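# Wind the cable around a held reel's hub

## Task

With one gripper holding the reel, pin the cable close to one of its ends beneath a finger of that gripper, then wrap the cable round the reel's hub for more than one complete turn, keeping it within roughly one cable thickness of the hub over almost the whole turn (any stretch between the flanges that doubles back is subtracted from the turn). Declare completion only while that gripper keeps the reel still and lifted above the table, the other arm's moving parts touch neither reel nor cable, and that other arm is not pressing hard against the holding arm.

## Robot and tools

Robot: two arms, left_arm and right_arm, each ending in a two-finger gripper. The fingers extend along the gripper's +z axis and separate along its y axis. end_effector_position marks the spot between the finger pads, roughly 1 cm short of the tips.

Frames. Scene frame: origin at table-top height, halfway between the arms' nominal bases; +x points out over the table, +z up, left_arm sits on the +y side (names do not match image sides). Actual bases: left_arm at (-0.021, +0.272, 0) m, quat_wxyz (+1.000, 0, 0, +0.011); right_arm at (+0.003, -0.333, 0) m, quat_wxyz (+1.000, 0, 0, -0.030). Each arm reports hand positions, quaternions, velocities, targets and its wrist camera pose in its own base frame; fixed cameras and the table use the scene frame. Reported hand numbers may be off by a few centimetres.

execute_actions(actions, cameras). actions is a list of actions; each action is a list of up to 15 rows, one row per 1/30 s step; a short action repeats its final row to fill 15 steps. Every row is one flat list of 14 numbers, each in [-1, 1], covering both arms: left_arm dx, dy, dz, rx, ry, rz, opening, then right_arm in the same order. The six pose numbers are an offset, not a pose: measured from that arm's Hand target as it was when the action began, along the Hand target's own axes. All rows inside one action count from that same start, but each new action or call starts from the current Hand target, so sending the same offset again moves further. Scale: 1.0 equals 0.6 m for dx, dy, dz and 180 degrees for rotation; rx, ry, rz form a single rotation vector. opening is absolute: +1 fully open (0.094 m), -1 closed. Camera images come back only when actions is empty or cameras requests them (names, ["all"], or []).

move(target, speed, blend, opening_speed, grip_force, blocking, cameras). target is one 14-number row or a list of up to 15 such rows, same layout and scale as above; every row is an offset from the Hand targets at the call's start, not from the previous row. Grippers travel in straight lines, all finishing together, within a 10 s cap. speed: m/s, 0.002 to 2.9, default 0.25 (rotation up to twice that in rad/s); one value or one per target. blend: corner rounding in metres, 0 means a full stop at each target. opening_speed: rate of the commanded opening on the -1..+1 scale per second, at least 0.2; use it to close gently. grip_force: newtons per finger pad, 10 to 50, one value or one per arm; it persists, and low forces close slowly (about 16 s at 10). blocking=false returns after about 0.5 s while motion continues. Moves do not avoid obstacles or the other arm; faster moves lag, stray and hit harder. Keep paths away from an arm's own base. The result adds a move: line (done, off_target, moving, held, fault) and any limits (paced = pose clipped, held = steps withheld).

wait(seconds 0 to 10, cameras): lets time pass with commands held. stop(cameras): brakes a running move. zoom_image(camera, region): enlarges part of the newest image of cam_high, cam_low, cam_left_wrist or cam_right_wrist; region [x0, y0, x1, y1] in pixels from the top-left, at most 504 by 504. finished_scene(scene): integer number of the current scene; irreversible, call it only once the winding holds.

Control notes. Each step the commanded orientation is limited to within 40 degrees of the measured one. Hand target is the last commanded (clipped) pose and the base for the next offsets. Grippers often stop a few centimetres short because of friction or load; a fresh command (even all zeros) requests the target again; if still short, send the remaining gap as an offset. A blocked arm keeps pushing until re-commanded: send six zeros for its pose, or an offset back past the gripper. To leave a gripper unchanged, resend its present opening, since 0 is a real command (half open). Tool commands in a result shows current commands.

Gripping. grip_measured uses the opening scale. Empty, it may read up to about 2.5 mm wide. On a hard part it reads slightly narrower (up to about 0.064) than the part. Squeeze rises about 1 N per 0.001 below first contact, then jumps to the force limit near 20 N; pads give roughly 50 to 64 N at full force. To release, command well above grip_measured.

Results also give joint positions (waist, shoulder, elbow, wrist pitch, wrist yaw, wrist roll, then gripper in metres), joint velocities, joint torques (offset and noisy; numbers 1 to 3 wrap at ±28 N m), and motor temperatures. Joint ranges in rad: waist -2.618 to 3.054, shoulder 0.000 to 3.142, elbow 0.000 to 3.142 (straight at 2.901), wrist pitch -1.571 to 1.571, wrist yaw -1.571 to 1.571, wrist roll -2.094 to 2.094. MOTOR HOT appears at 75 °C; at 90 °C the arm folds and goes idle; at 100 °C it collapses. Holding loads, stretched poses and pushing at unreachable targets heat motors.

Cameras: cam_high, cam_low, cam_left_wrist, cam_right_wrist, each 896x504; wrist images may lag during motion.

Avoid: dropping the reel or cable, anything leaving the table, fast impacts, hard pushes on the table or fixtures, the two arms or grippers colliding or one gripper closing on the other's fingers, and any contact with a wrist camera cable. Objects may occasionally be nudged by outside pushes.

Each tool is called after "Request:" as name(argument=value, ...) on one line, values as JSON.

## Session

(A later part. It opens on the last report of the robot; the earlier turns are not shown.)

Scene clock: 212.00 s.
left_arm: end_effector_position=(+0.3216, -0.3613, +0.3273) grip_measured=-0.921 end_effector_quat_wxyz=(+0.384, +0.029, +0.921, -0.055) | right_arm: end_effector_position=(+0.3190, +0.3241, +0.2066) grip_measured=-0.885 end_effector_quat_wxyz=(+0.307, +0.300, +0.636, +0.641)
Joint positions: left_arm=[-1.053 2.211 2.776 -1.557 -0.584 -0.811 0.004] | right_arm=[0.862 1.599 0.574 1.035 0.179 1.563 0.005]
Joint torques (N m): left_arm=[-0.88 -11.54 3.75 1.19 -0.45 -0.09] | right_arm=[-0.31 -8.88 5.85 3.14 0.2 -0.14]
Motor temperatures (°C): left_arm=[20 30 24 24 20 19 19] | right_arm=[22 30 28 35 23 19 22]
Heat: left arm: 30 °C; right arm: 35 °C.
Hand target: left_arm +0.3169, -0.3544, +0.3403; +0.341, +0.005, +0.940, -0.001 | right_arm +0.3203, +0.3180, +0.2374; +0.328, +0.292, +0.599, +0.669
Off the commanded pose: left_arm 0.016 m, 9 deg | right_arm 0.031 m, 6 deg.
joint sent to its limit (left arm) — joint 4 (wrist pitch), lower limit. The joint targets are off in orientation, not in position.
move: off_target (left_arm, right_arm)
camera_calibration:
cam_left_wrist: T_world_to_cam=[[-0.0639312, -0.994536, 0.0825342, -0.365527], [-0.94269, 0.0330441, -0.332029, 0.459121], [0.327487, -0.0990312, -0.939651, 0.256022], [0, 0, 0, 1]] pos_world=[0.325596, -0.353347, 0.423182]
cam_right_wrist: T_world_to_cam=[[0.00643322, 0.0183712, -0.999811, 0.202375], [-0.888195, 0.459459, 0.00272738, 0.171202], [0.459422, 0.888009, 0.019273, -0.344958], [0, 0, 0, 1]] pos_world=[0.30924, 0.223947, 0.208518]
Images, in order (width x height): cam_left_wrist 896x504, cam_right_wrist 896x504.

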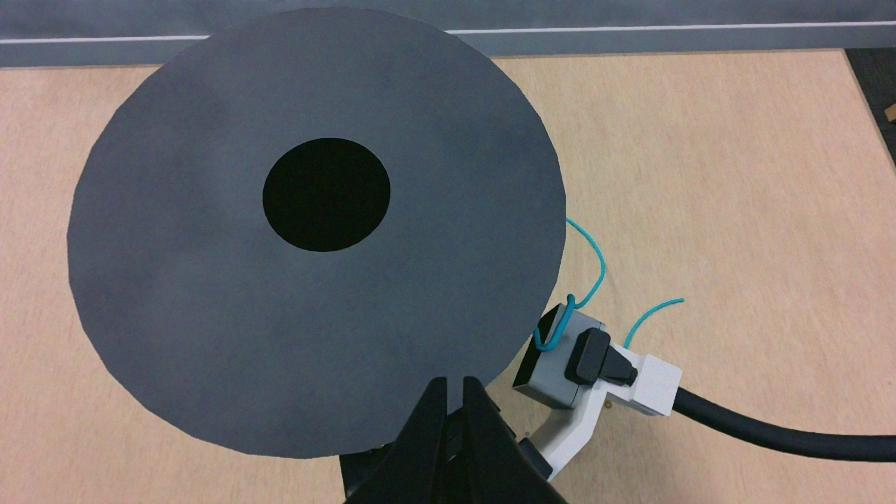

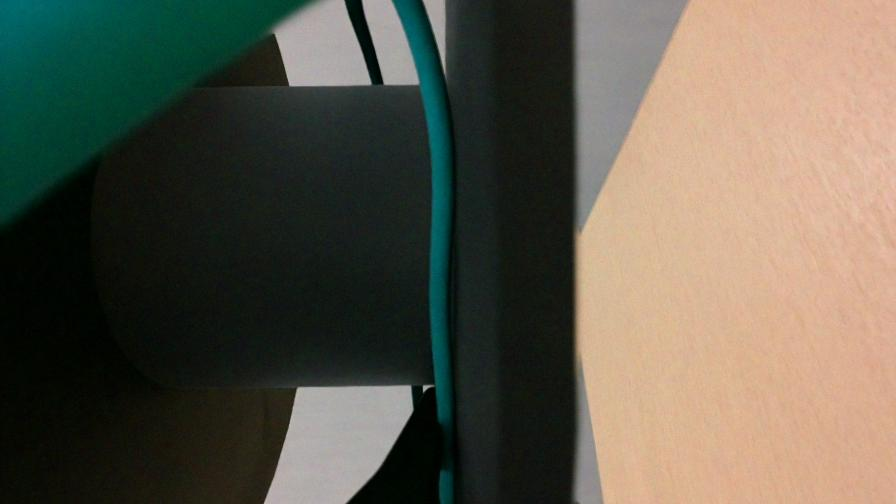

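Request:
execute_actions(actions=[])

Request:
zoom_image(camera="cam_low", region=[330, 110, 460, 290])

Request:
zoom_image(camera="cam_high", region=[310, 100, 470, 290])

Request:
zoom_image(camera="cam_left_wrist", region=[440, 180, 720, 460])

Scene clock: 212.60 s.
left_arm: end_effector_position=(+0.3216, -0.3612, +0.3273) grip_measured=-0.921 end_effector_quat_wxyz=(+0.384, +0.029, +0.921, -0.055) | right_arm: end_effector_position=(+0.3191, +0.3241, +0.2065) grip_measured=-0.885 end_effector_quat_wxyz=(+0.307, +0.301, +0.636, +0.641)
Joint positions: left_arm=[-1.053 2.211 2.776 -1.558 -0.584 -0.811 0.004] | right_arm=[0.862 1.599 0.574 1.034 0.179 1.563 0.005]
Joint velocities: within noise
Joint torques (N m): left_arm=[-0.8 -11.59 3.69 1.16 -0.48 -0.09] | right_arm=[-0.35 -8.94 5.86 3.12 0.18 -0.14]
Motor temperatures (°C): left_arm=[20 30 24 24 20 19 19] | right_arm=[22 30 28 35 23 19 22]
Heat: left arm: 30 °C; right arm: 35 °C.
Hand target: left_arm +0.3169, -0.3544, +0.3403; +0.341, +0.005, +0.940, -0.001 | right_arm +0.3203, +0.3180, +0.2374; +0.328, +0.292, +0.600, +0.669
Tool commands: left_gripper/opening=-0.92 right_gripper/opening=-1.0
Off the commanded pose: left_arm 0.016 m, 9 deg | right_arm 0.031 m, 6 deg.
camera_calibration:
cam_left_wrist: T_world_to_cam=[[-0.0637767, -0.994585, 0.082057, -0.365293], [-0.942664, 0.0330475, -0.332103, 0.459141], [0.327593, -0.0985326, -0.939667, 0.256181], [0, 0, 0, 1]] pos_world=[0.325596, -0.353246, 0.423182]
cam_right_wrist: T_world_to_cam=[[0.00621674, 0.0181459, -0.999816, 0.202395], [-0.887989, 0.459855, 0.00282461, 0.171028], [0.459822, 0.887808, 0.0189722, -0.344973], [0, 0, 0, 1]] pos_world=[0.309239, 0.223949, 0.208419]

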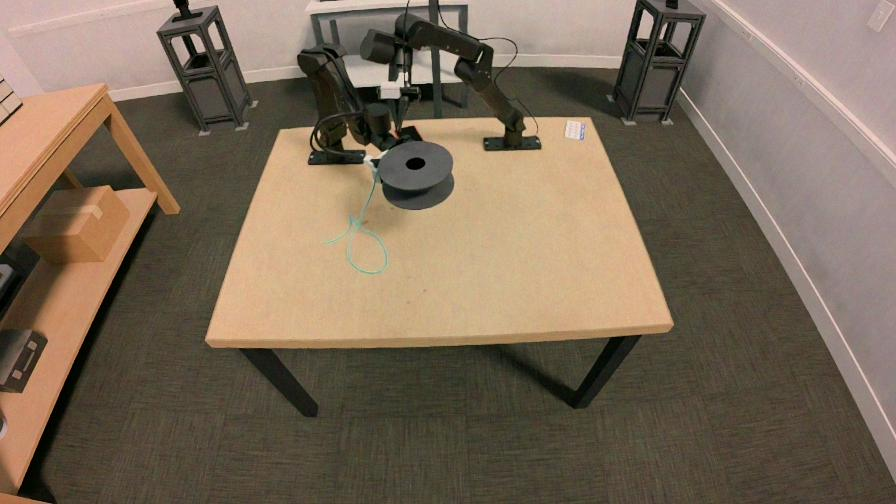

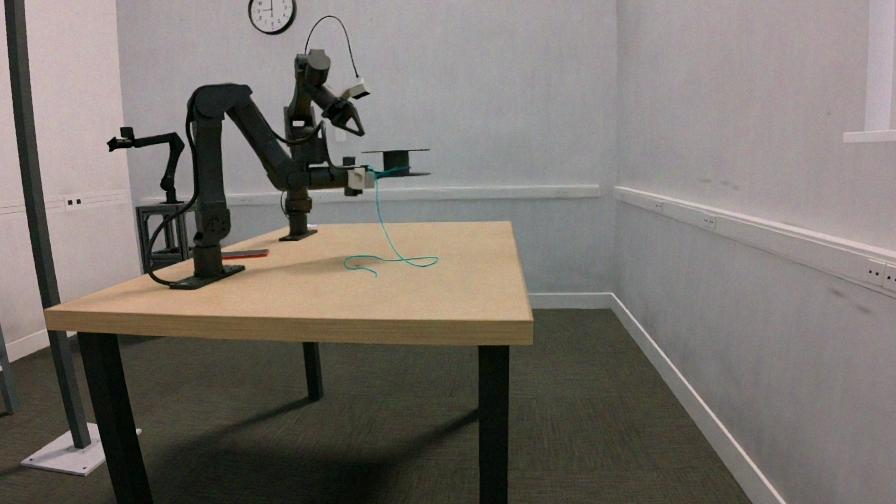

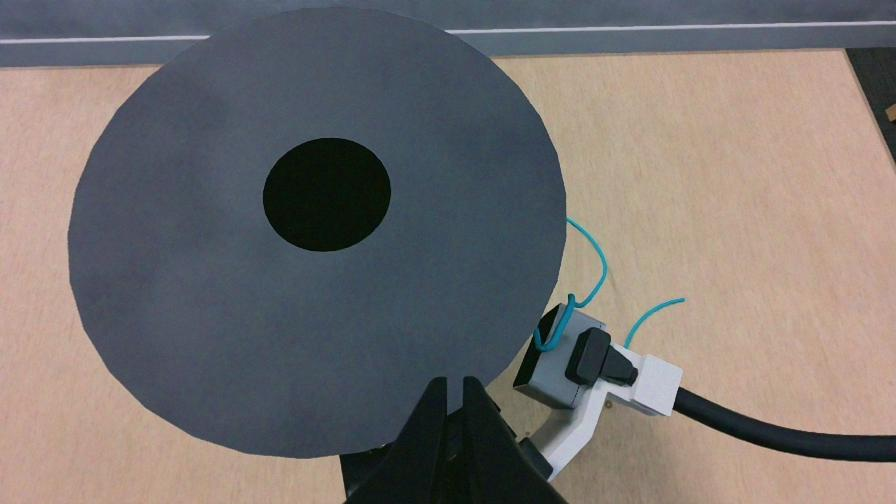

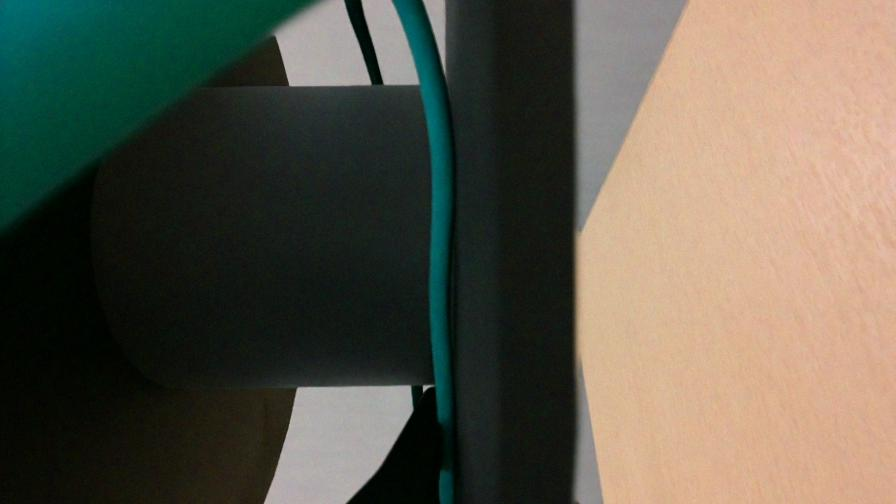

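Scaled by 2.800 from the camera's 896x504 image, which has a finer 1280x720 frame.

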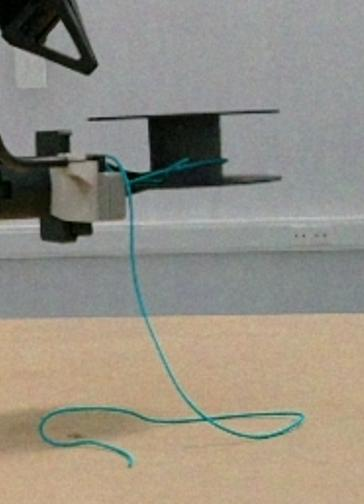

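Scaled by 2.653 from the camera's 896x504 image, which has a finer 1280x720 frame.

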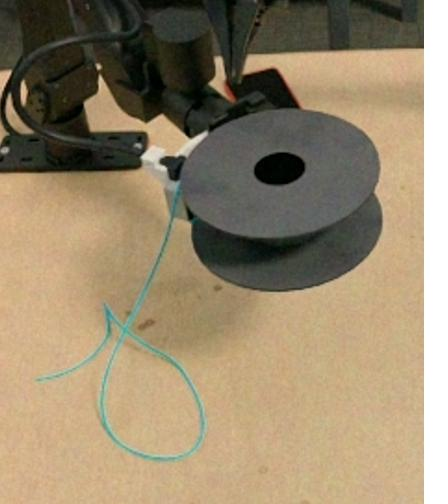

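Scaled by 1.800 from the camera's 896x504 image, which has a finer 1280x720 frame.

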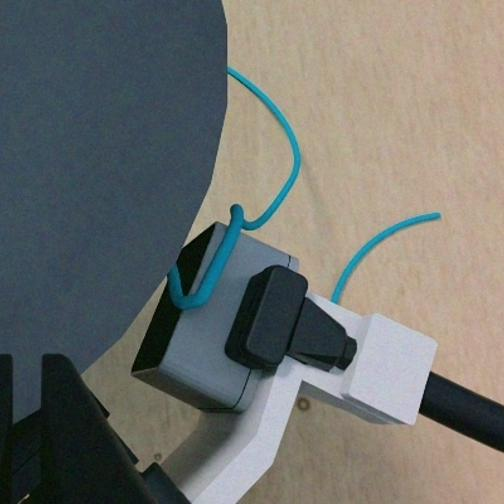

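Request:
move(target=[[-0.02,0.05,-0.12,0,0,0,-0.9,0,0,0,0,0,0,-1],[0.05,0.42,-0.12,0,0,0,-0.5,0,0,0,0,0,0,-1],[0.05,0.5,-0.12,0,0,0,-0.5,0,0.328,0.053,0,0,0,-1]], speed=0.15, cameras=["all"])

Request:
zoom_image(camera="cam_low", region=[290, 60, 460, 290])

Scene clock: 222.20 s.
left_arm: end_effector_position=(+0.2533, -0.0562, +0.3754) grip_measured=-0.501 end_effector_quat_wxyz=(+0.340, +0.005, +0.940, -0.002) | right_arm: end_effector_position=(+0.3287, +0.3316, +0.3916) grip_measured=-0.885 end_effector_quat_wxyz=(+0.306, +0.305, +0.643, +0.632)
Joint positions: left_arm=[-0.386 1.294 1.95 -1.567 -0.236 -0.293 0.023] | right_arm=[0.857 1.367 1.198 0.155 0.18 1.565 0.005]
Joint torques (N m): left_arm=[0.65 -2.85 3.58 1.43 -0.07 0.11] | right_arm=[-0.31 -7.76 9.94 3.05 0.12 -0.13]
Heat: left arm: 30 °C; right arm: 36 °C.
Hand target: left_arm +0.2505, -0.0536, +0.3765; +0.341, +0.005, +0.940, -0.001 | right_arm +0.3279, +0.3243, +0.4366; +0.328, +0.292, +0.599, +0.669
Off the commanded pose: left_arm 0.004 m, 0 deg | right_arm 0.045 m, 7 deg.
joint read past its limit (left arm) — joint 4 (wrist pitch), lower limit.
joint sent to its limit (left arm) — joint 4 (wrist pitch), lower limit. The joint targets still meet the commanded pose.
move: off_target (right_arm)
camera_calibration:
cam_left_wrist: T_world_to_cam=[[0.0205835, -0.999788, 0.000908384, -0.0615407], [-0.970476, -0.0201984, -0.240349, 0.37025], [0.240316, 0.00406566, -0.970686, 0.393433], [0, 0, 0, 1]] pos_world=[0.266037, -0.0556488, 0.470945]
cam_right_wrist: T_world_to_cam=[[-0.00960364, 0.00133138, -0.999953, 0.39804], [-0.885285, 0.464959, 0.00912143, 0.170587], [0.46495, 0.885331, -0.00328665, -0.351655], [0, 0, 0, 1]] pos_world=[0.318343, 0.231485, 0.395309]

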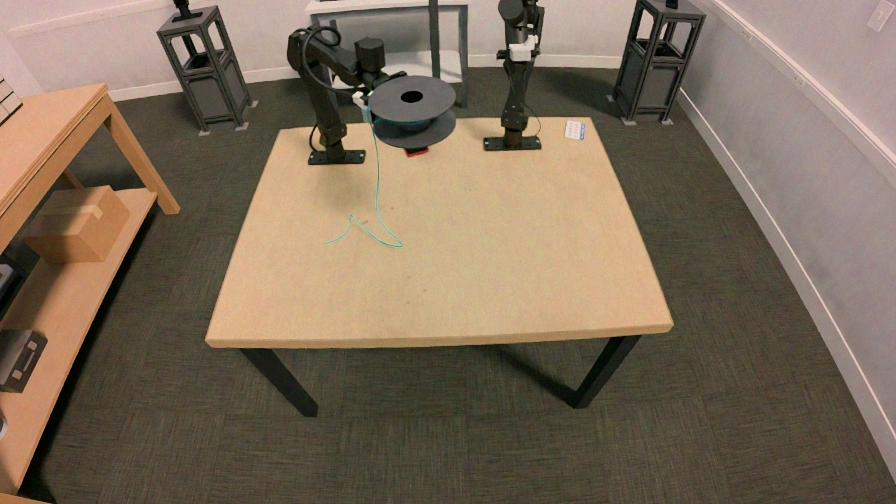

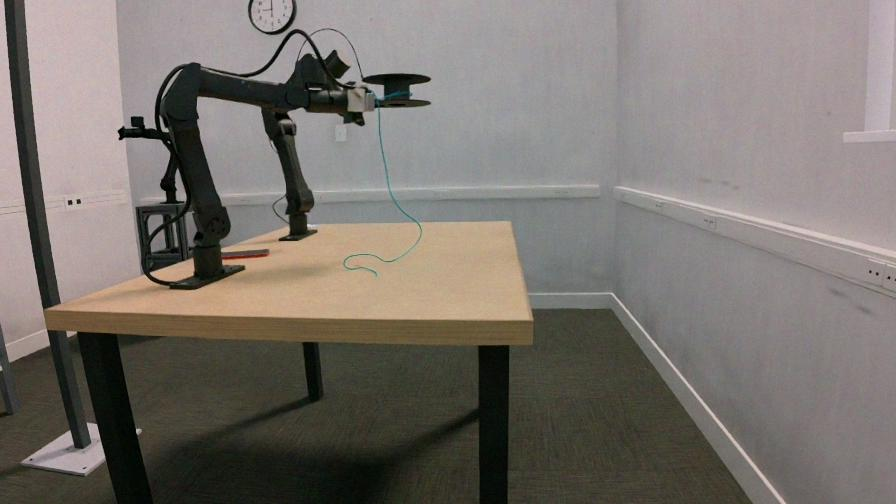

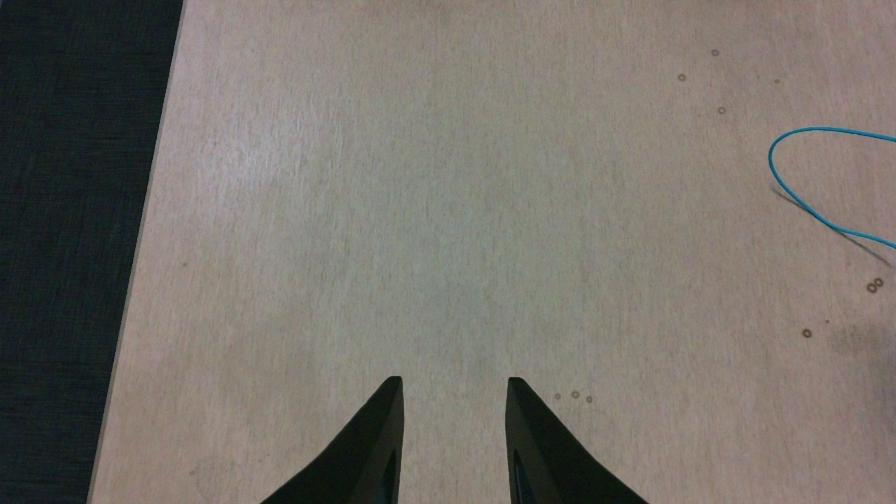

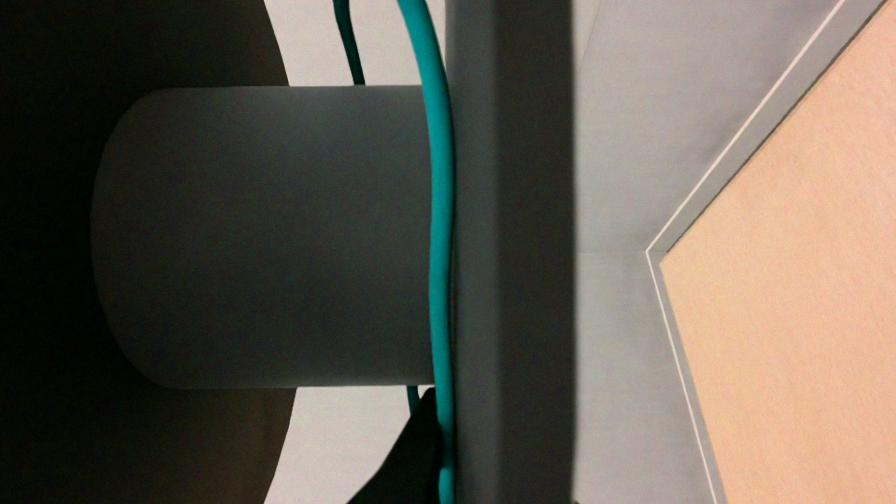

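Scaled by 2.191 from the camera's 896x504 image, which has a finer 1280x720 frame.

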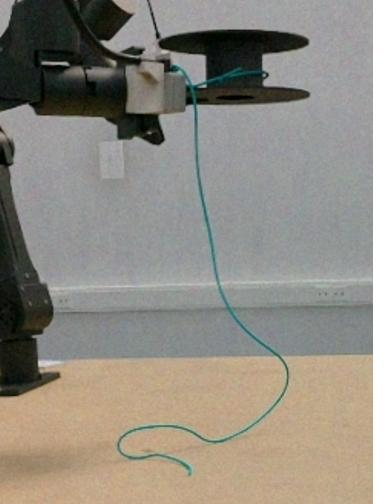

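Request:
move(target=[0.1326,-0.427,0.338,0.228,-0.2637,0.1065,0,0,0,0,0,0,0,-1], speed=0.25, cameras=["cam_left_wrist","cam_low","cam_high"])

Scene clock: 226.87 s.
left_arm: end_effector_position=(+0.3185, -0.3090, +0.1662) grip_measured=-0.001 end_effector_quat_wxyz=(+0.647, +0.265, +0.664, -0.264) | right_arm: end_effector_position=(+0.3287, +0.3316, +0.3915) grip_measured=-0.885 end_effector_quat_wxyz=(+0.306, +0.305, +0.643, +0.632)
Joint positions: left_arm=[-0.777 1.691 0.475 1.193 -0.01 -0.007 0.047] | right_arm=[0.857 1.367 1.198 0.155 0.18 1.565 0.005]
Joint torques (N m): left_arm=[-0.08 -4.68 4.44 2.2 0.1 0.06] | right_arm=[-0.29 -7.77 9.87 3.09 0.13 -0.15]
Heat: left arm: 29 °C; right arm: 36 °C.
Hand target: left_arm +0.3173, -0.3103, +0.1697; +0.654, +0.268, +0.655, -0.267 | right_arm +0.3279, +0.3243, +0.4366; +0.328, +0.292, +0.599, +0.669
Off the commanded pose: left_arm 0.004 m, 1 deg | right_arm 0.046 m, 7 deg.
move: off_target (right_arm)
camera_calibration:
cam_left_wrist: T_world_to_cam=[[-0.678159, -0.73423, 0.0317263, -0.015936], [-0.355104, 0.289579, -0.888845, 0.385676], [0.643429, -0.614044, -0.457109, -0.229129], [0, 0, 0, 1]] pos_world=[0.273577, -0.26408, 0.238575]
Images, in order (width x height): cam_high 896x504, cam_low 896x504, cam_left_wrist 896x504.

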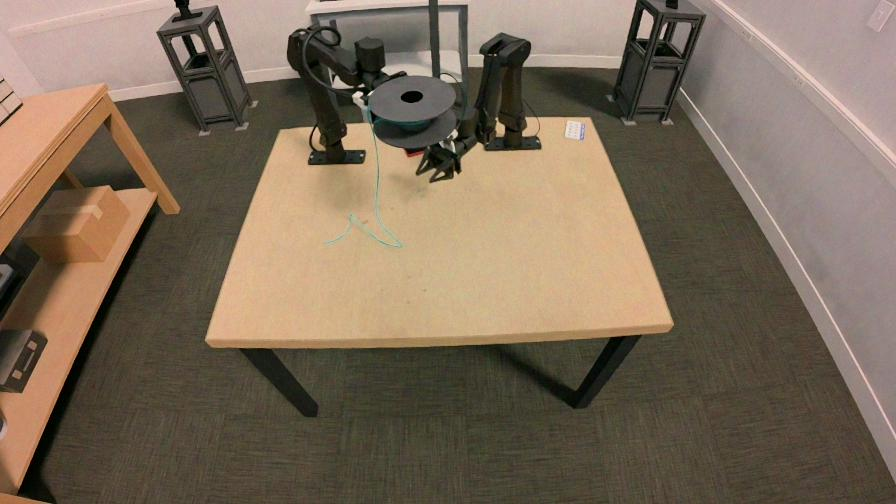

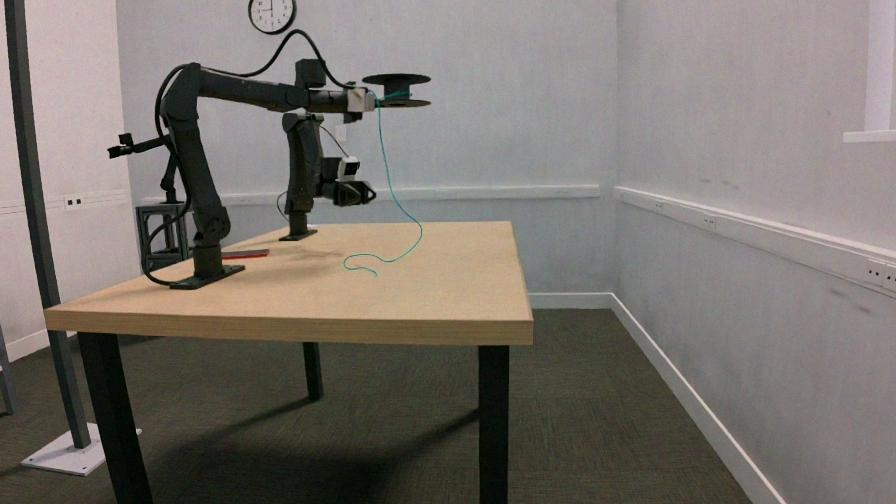

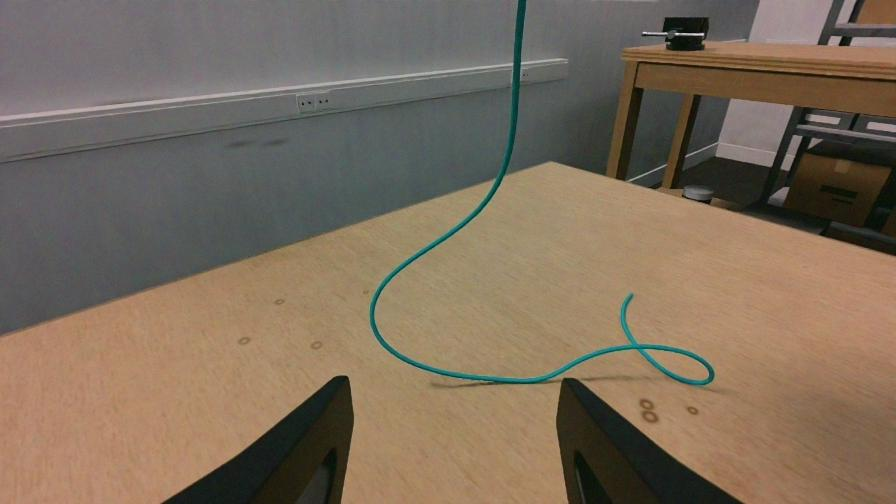

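Request:
move(target=[-0.01,-0.035,0.17,0,0,0,0,0,0,0,0,0,0,-1], speed=0.15, cameras=["cam_left_wrist"])

Scene clock: 234.40 s.
left_arm: end_effector_position=(+0.3726, -0.3910, +0.1682) grip_measured=-0.001 end_effector_quat_wxyz=(+0.646, +0.269, +0.663, -0.267) | right_arm: end_effector_position=(+0.3287, +0.3316, +0.3915) grip_measured=-0.885 end_effector_quat_wxyz=(+0.306, +0.305, +0.643, +0.632)
Joint positions: left_arm=[-0.829 1.967 0.884 1.061 -0.052 -0.007 0.047] | right_arm=[0.857 1.367 1.198 0.155 0.18 1.565 0.005]
Joint torques (N m): left_arm=[-0.58 -7.53 7.25 1.96 -0.09 0.1] | right_arm=[-0.31 -7.72 9.85 3.09 0.14 -0.14]
Heat: left arm: 28 °C; right arm: 36 °C.
Hand target: left_arm +0.3752, -0.3969, +0.1756; +0.654, +0.268, +0.655, -0.267 | right_arm +0.3279, +0.3243, +0.4366; +0.328, +0.292, +0.599, +0.669
Off the commanded pose: left_arm 0.010 m, 1 deg | right_arm 0.046 m, 7 deg.
move: off_target (right_arm)
camera_calibration:
cam_left_wrist: T_world_to_cam=[[-0.685994, -0.726956, 0.0307708, -0.033637], [-0.351346, 0.293922, -0.888913, 0.430722], [0.637156, -0.6206, -0.457042, -0.313614], [0, 0, 0, 1]] pos_world=[0.328078, -0.34568, 0.240575]
Images, in order (width x height): cam_left_wrist 896x504.

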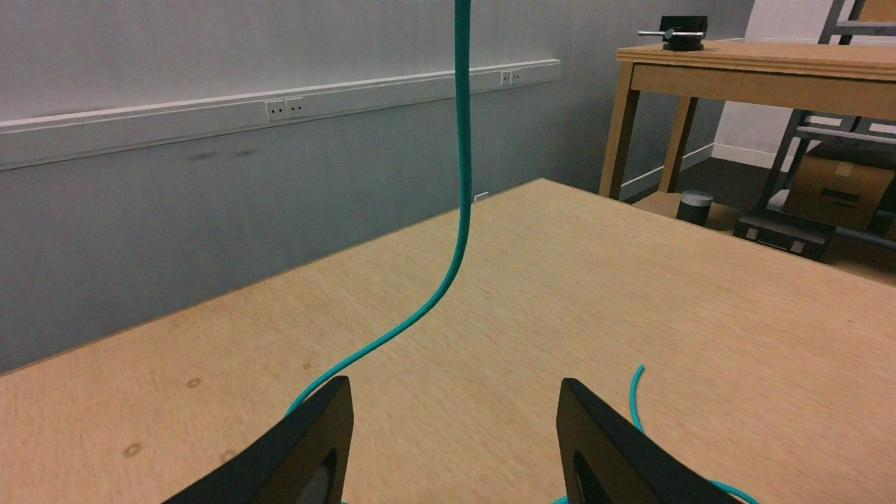

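Request:
move(target=[[-0.03,-0.004,0.05,0,0,0,0,0,0,0,0,0,0,-1],[-0.03,-0.004,0.112,0,0,0,0,0,0,0,0,0,0,-1]], speed=0.1, cameras=["cam_left_wrist","cam_low"])

Scene clock: 238.30 s.
left_arm: end_effector_position=(+0.4182, -0.4403, +0.1840) grip_measured=-0.001 end_effector_quat_wxyz=(+0.645, +0.269, +0.664, -0.266) | right_arm: end_effector_position=(+0.3287, +0.3316, +0.3914) grip_measured=-0.885 end_effector_quat_wxyz=(+0.306, +0.305, +0.644, +0.632)
Joint positions: left_arm=[-0.829 2.115 1.22 0.868 -0.053 -0.007 0.047] | right_arm=[0.857 1.367 1.198 0.154 0.18 1.565 0.005]
Joint torques (N m): left_arm=[-0.25 -8.96 8.2 2 -0.02 0.07] | right_arm=[-0.35 -7.75 9.85 3.1 0.12 -0.15]
Heat: left arm: 28 °C; right arm: 36 °C.
Hand target: left_arm +0.4215, -0.4457, +0.1933; +0.654, +0.268, +0.655, -0.267 | right_arm +0.3279, +0.3243, +0.4365; +0.328, +0.292, +0.600, +0.669
Off the commanded pose: left_arm 0.011 m, 2 deg | right_arm 0.046 m, 7 deg.
move: off_target (left_arm, right_arm)
camera_calibration:
cam_left_wrist: T_world_to_cam=[[-0.68475, -0.728141, 0.0304691, -0.0396228], [-0.35458, 0.29634, -0.886823, 0.477266], [0.636703, -0.618056, -0.461103, -0.363872], [0, 0, 0, 1]] pos_world=[0.373776, -0.395178, 0.256675]
Images, in order (width x height): cam_low 896x504, cam_left_wrist 896x504.

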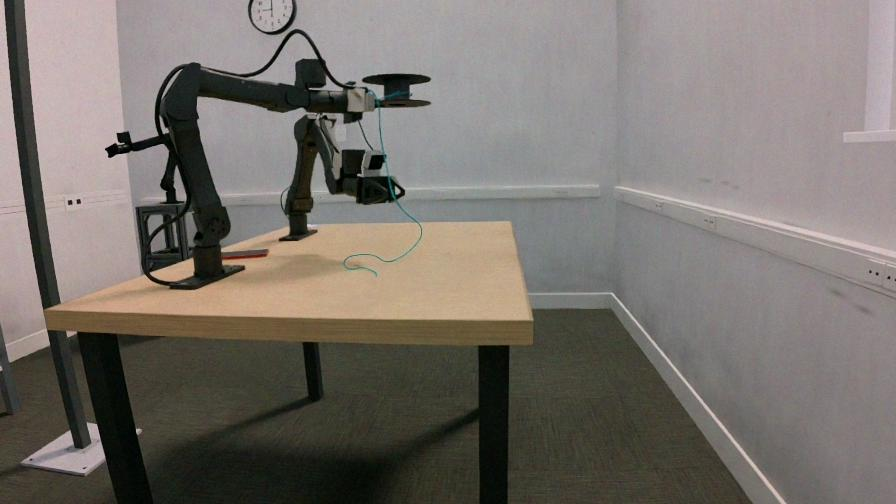

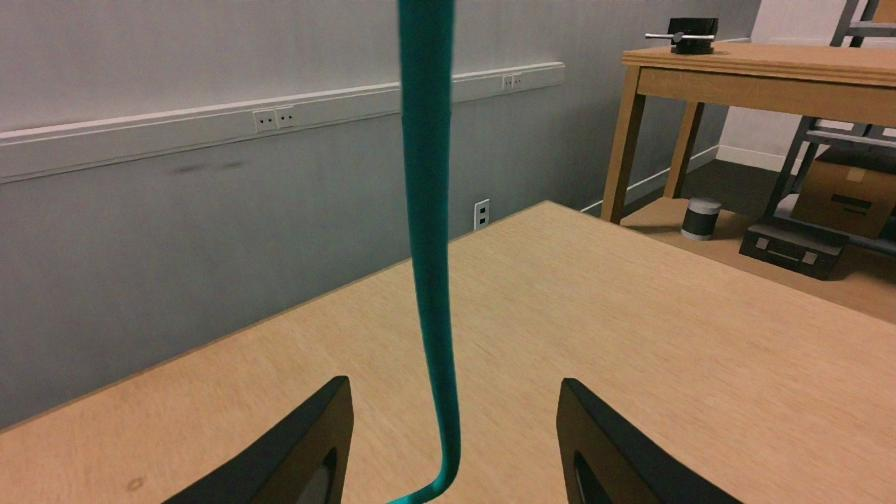

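Within the fingers. Close.

Request:
move(target=[0,0,0,0,0,0,-1,0,0,0,0,0,0,-1], opening_speed=1, cameras=["cam_left_wrist","cam_low","cam_high"])

Request:
zoom_image(camera="cam_low", region=[330, 60, 460, 290])

Scene clock: 239.87 s.
left_arm: end_effector_position=(+0.4182, -0.4403, +0.1839) grip_measured=-0.977 end_effector_quat_wxyz=(+0.645, +0.269, +0.664, -0.266) | right_arm: end_effector_position=(+0.3287, +0.3316, +0.3914) grip_measured=-0.885 end_effector_quat_wxyz=(+0.306, +0.305, +0.644, +0.632)
Joint positions: left_arm=[-0.829 2.115 1.22 0.868 -0.053 -0.007 0.001] | right_arm=[0.857 1.367 1.198 0.154 0.18 1.565 0.005]
Joint torques (N m): left_arm=[-0.27 -9.13 8.25 1.99 -0.02 0.08] | right_arm=[-0.35 -7.79 9.88 3.09 0.14 -0.13]
Heat: left arm: 29 °C; right arm: 36 °C.
Hand target: left_arm +0.4215, -0.4457, +0.1933; +0.654, +0.268, +0.655, -0.267 | right_arm +0.3279, +0.3243, +0.4366; +0.328, +0.292, +0.600, +0.669
Off the commanded pose: left_arm 0.011 m, 1 deg | right_arm 0.046 m, 7 deg.
move: off_target (left_arm, right_arm)
camera_calibration:
cam_left_wrist: T_world_to_cam=[[-0.684809, -0.728087, 0.0304253, -0.0395692], [-0.354818, 0.296677, -0.886615, 0.477411], [0.636507, -0.617958, -0.461506, -0.363828], [0, 0, 0, 1]] pos_world=[0.373876, -0.395277, 0.256575]
Images, in order (width x height): cam_high 896x504, cam_low 896x504, cam_left_wrist 896x504.

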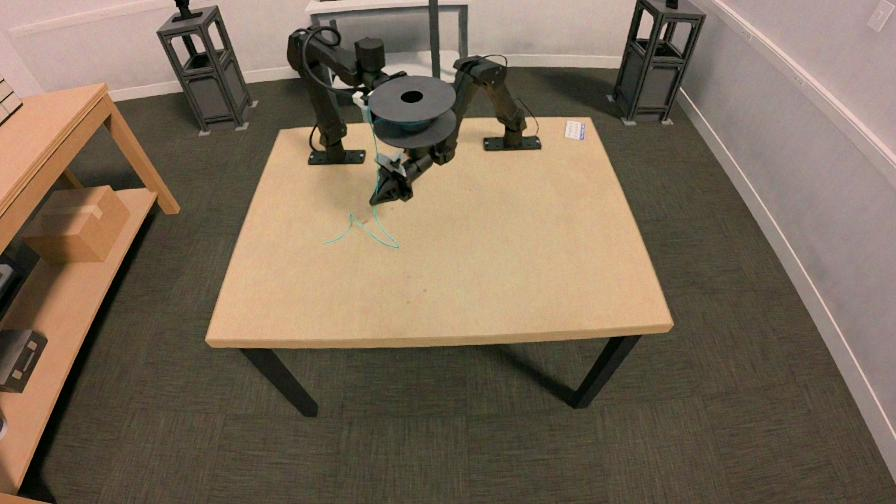

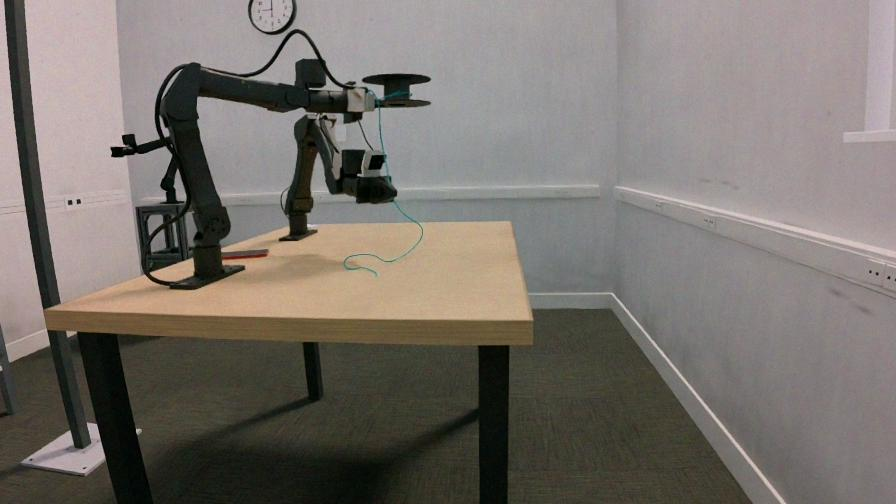

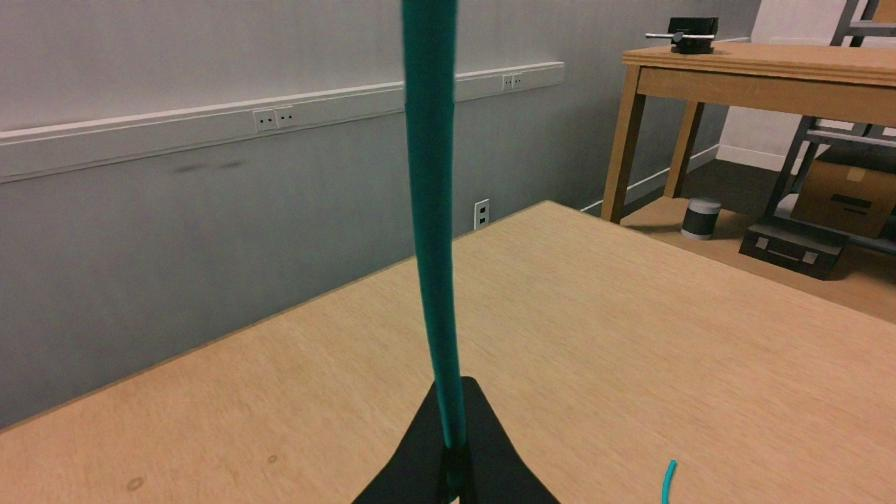

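Scaled by 2.191 from the camera's 896x504 image, which has a finer 1280x720 frame.

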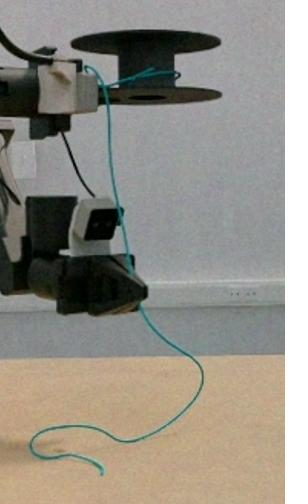

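Request:
move(target=[[0.022,0.228,0.031,-0.04,0,0,-1,0,0,0,0,0,0,-1],[-0.045,0.466,-0.059,-0.12,0,0,-1,0,0,0,0,0,0,-1],[-0.378,0.49,-0.106,-0.133,0,0,-1,0,0,0,0,0,0,-1]], speed=0.15, blend=0.03, cameras=["all"])

Request:
zoom_image(camera="cam_low", region=[290, 20, 540, 270])

Scene clock: 246.57 s.
left_arm: end_effector_position=(+0.5887, -0.1986, +0.3883) grip_measured=-0.980 end_effector_quat_wxyz=(+0.673, +0.130, +0.717, -0.128) | right_arm: end_effector_position=(+0.3294, +0.3308, +0.3907) grip_measured=-0.885 end_effector_quat_wxyz=(+0.307, +0.306, +0.644, +0.630)
Joint positions: left_arm=[-0.31 1.97 1.897 0.011 0.058 -0.005 0.001] | right_arm=[0.855 1.367 1.198 0.151 0.181 1.565 0.005]
Joint torques (N m): left_arm=[0.53 -11.63 8.68 1.99 -0.04 0.1] | right_arm=[-0.13 -7.83 9.88 3.14 0.13 -0.13]
Heat: left arm: 30 °C; right arm: 36 °C.
Hand target: left_arm +0.5824, -0.1916, +0.4204; +0.695, +0.126, +0.696, -0.126 | right_arm +0.3279, +0.3243, +0.4366; +0.328, +0.292, +0.599, +0.669
Off the commanded pose: left_arm 0.033 m, 4 deg | right_arm 0.046 m, 7 deg.
move: off_target (left_arm, right_arm)
camera_calibration:
cam_left_wrist: T_world_to_cam=[[-0.339124, -0.940168, 0.0328502, 0.000451456], [-0.472714, 0.140112, -0.870006, 0.679227], [0.813349, -0.310569, -0.491946, -0.259868], [0, 0, 0, 1]] pos_world=[0.532597, -0.17545, 0.463076]
cam_right_wrist: T_world_to_cam=[[-0.012099, -0.00151601, -0.999926, 0.398902], [-0.883983, 0.467412, 0.00998741, 0.170029], [0.467363, 0.884038, -0.00699533, -0.350285], [0, 0, 0, 1]] pos_world=[0.318839, 0.230796, 0.394724]

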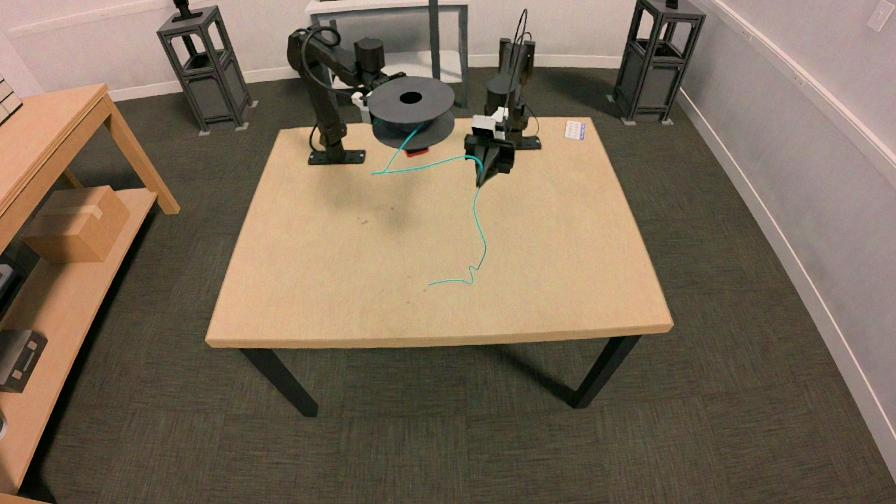

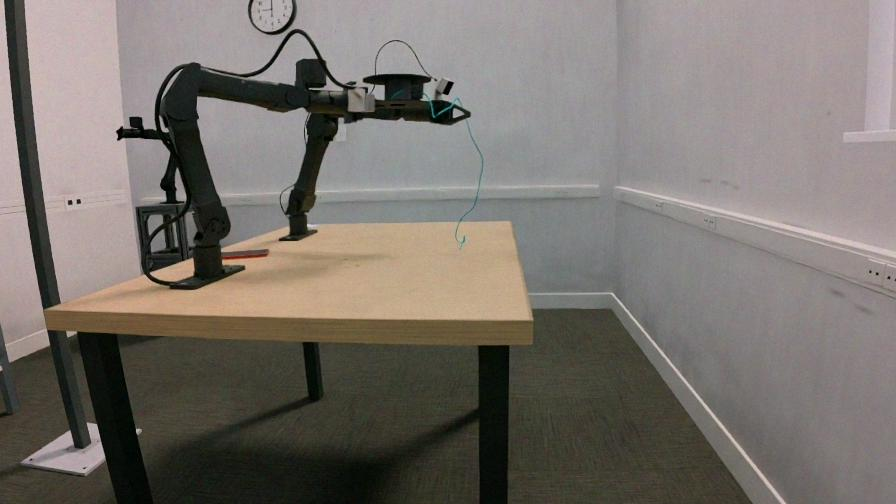

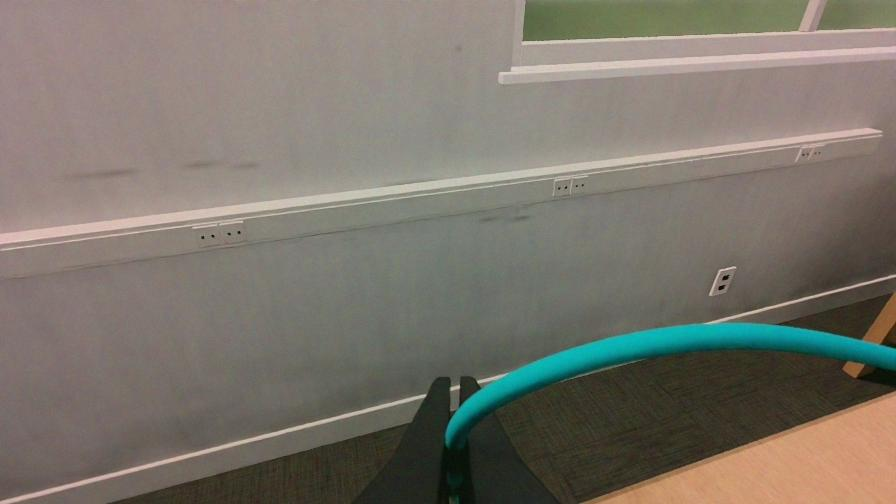

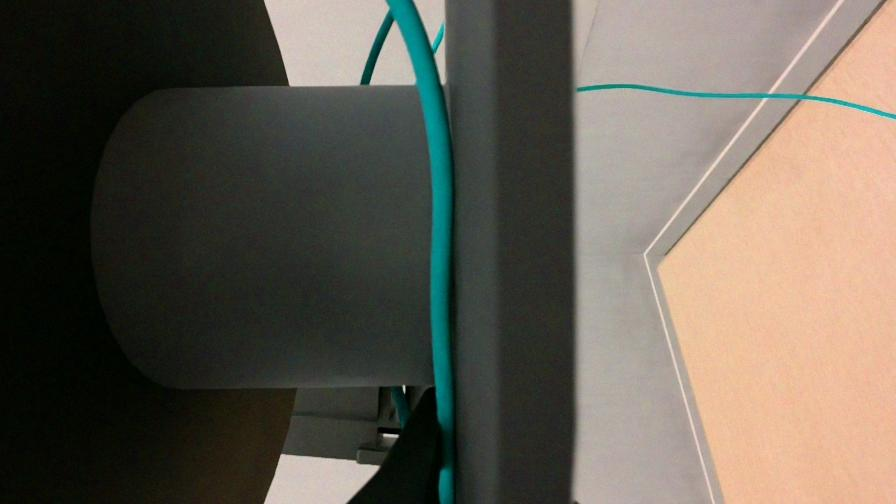

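Scaled by 2.016 from the camera's 896x504 image, which has a finer 1280x720 frame.

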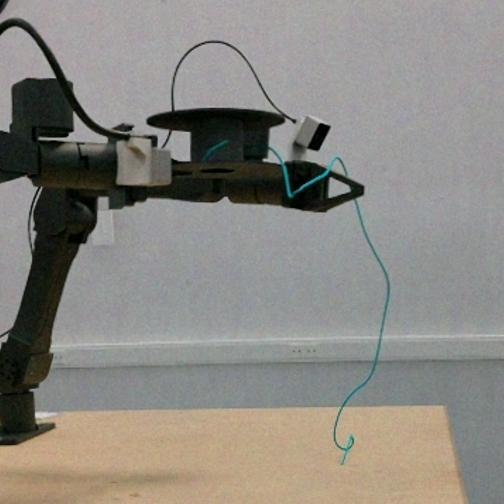

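Request:
move(target=[0,0.028,-0.067,0,0.167,0,-1,0,-0.361,-0.058,0,0,0,-1], speed=0.12, cameras=["all"])

Request:
zoom_image(camera="cam_low", region=[290, 50, 540, 270])

Scene clock: 250.57 s.
left_arm: end_effector_position=(+0.5498, -0.1641, +0.4109) grip_measured=-0.980 end_effector_quat_wxyz=(+0.528, +0.147, +0.831, -0.093) | right_arm: end_effector_position=(+0.3174, +0.3171, +0.1852) grip_measured=-0.885 end_effector_quat_wxyz=(+0.306, +0.307, +0.645, +0.629)
Joint positions: left_arm=[-0.269 2.226 2.837 -1.05 0.073 0.034 0.001] | right_arm=[0.855 1.63 0.528 1.081 0.181 1.565 0.005]
Joint torques (N m): left_arm=[0.4 -9.21 7.38 1.88 0.1 0.1] | right_arm=[0.24 -6.12 6.04 3.73 0.17 -0.13]
Heat: left arm: 31 °C; right arm: 37 °C.
Hand target: left_arm +0.5506, -0.1619, +0.4206; +0.491, +0.155, +0.853, -0.089 | right_arm +0.3197, +0.3175, +0.2172; +0.328, +0.292, +0.600, +0.669
Off the commanded pose: left_arm 0.010 m, 5 deg | right_arm 0.032 m, 8 deg.
elbow stopped short (left arm): the move would have taken joint 3 (elbow) straighter than the controller allows.
move: off_target (left_arm, right_arm)
camera_calibration:
cam_left_wrist: T_world_to_cam=[[-0.315047, -0.948964, 0.0145926, 0.0116994], [-0.740958, 0.236325, -0.628595, 0.739798], [0.593066, -0.20885, -0.777596, 0.0487217], [0, 0, 0, 1]] pos_world=[0.52295, -0.153555, 0.502749]
cam_right_wrist: T_world_to_cam=[[-0.0148616, -0.00402883, -0.999881, 0.194951], [-0.883984, 0.467381, 0.0112558, 0.167642], [0.46728, 0.884047, -0.0105075, -0.333316], [0, 0, 0, 1]] pos_world=[0.306843, 0.217099, 0.189538]

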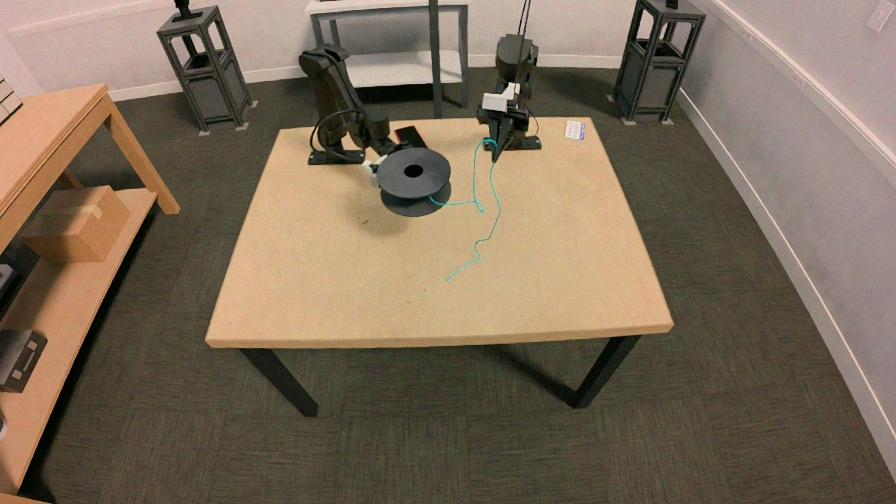

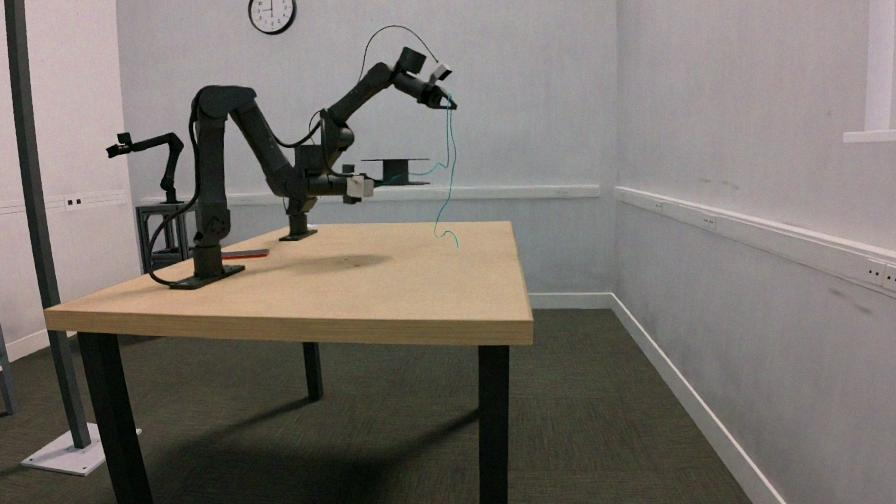

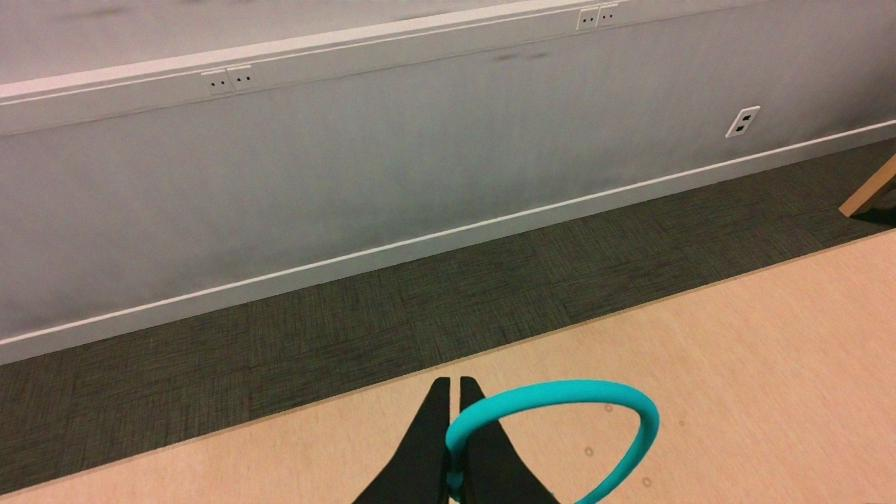

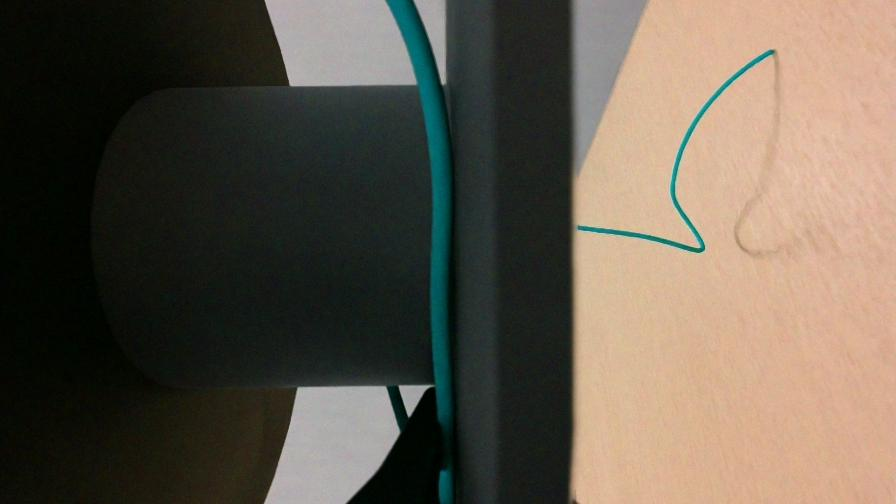

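Scaled by 2.016 from the camera's 896x504 image, which has a finer 1280x720 frame.

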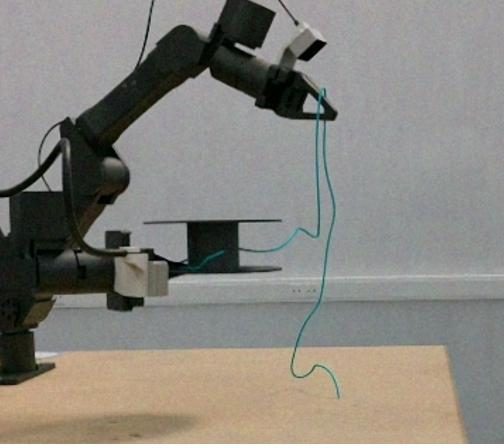

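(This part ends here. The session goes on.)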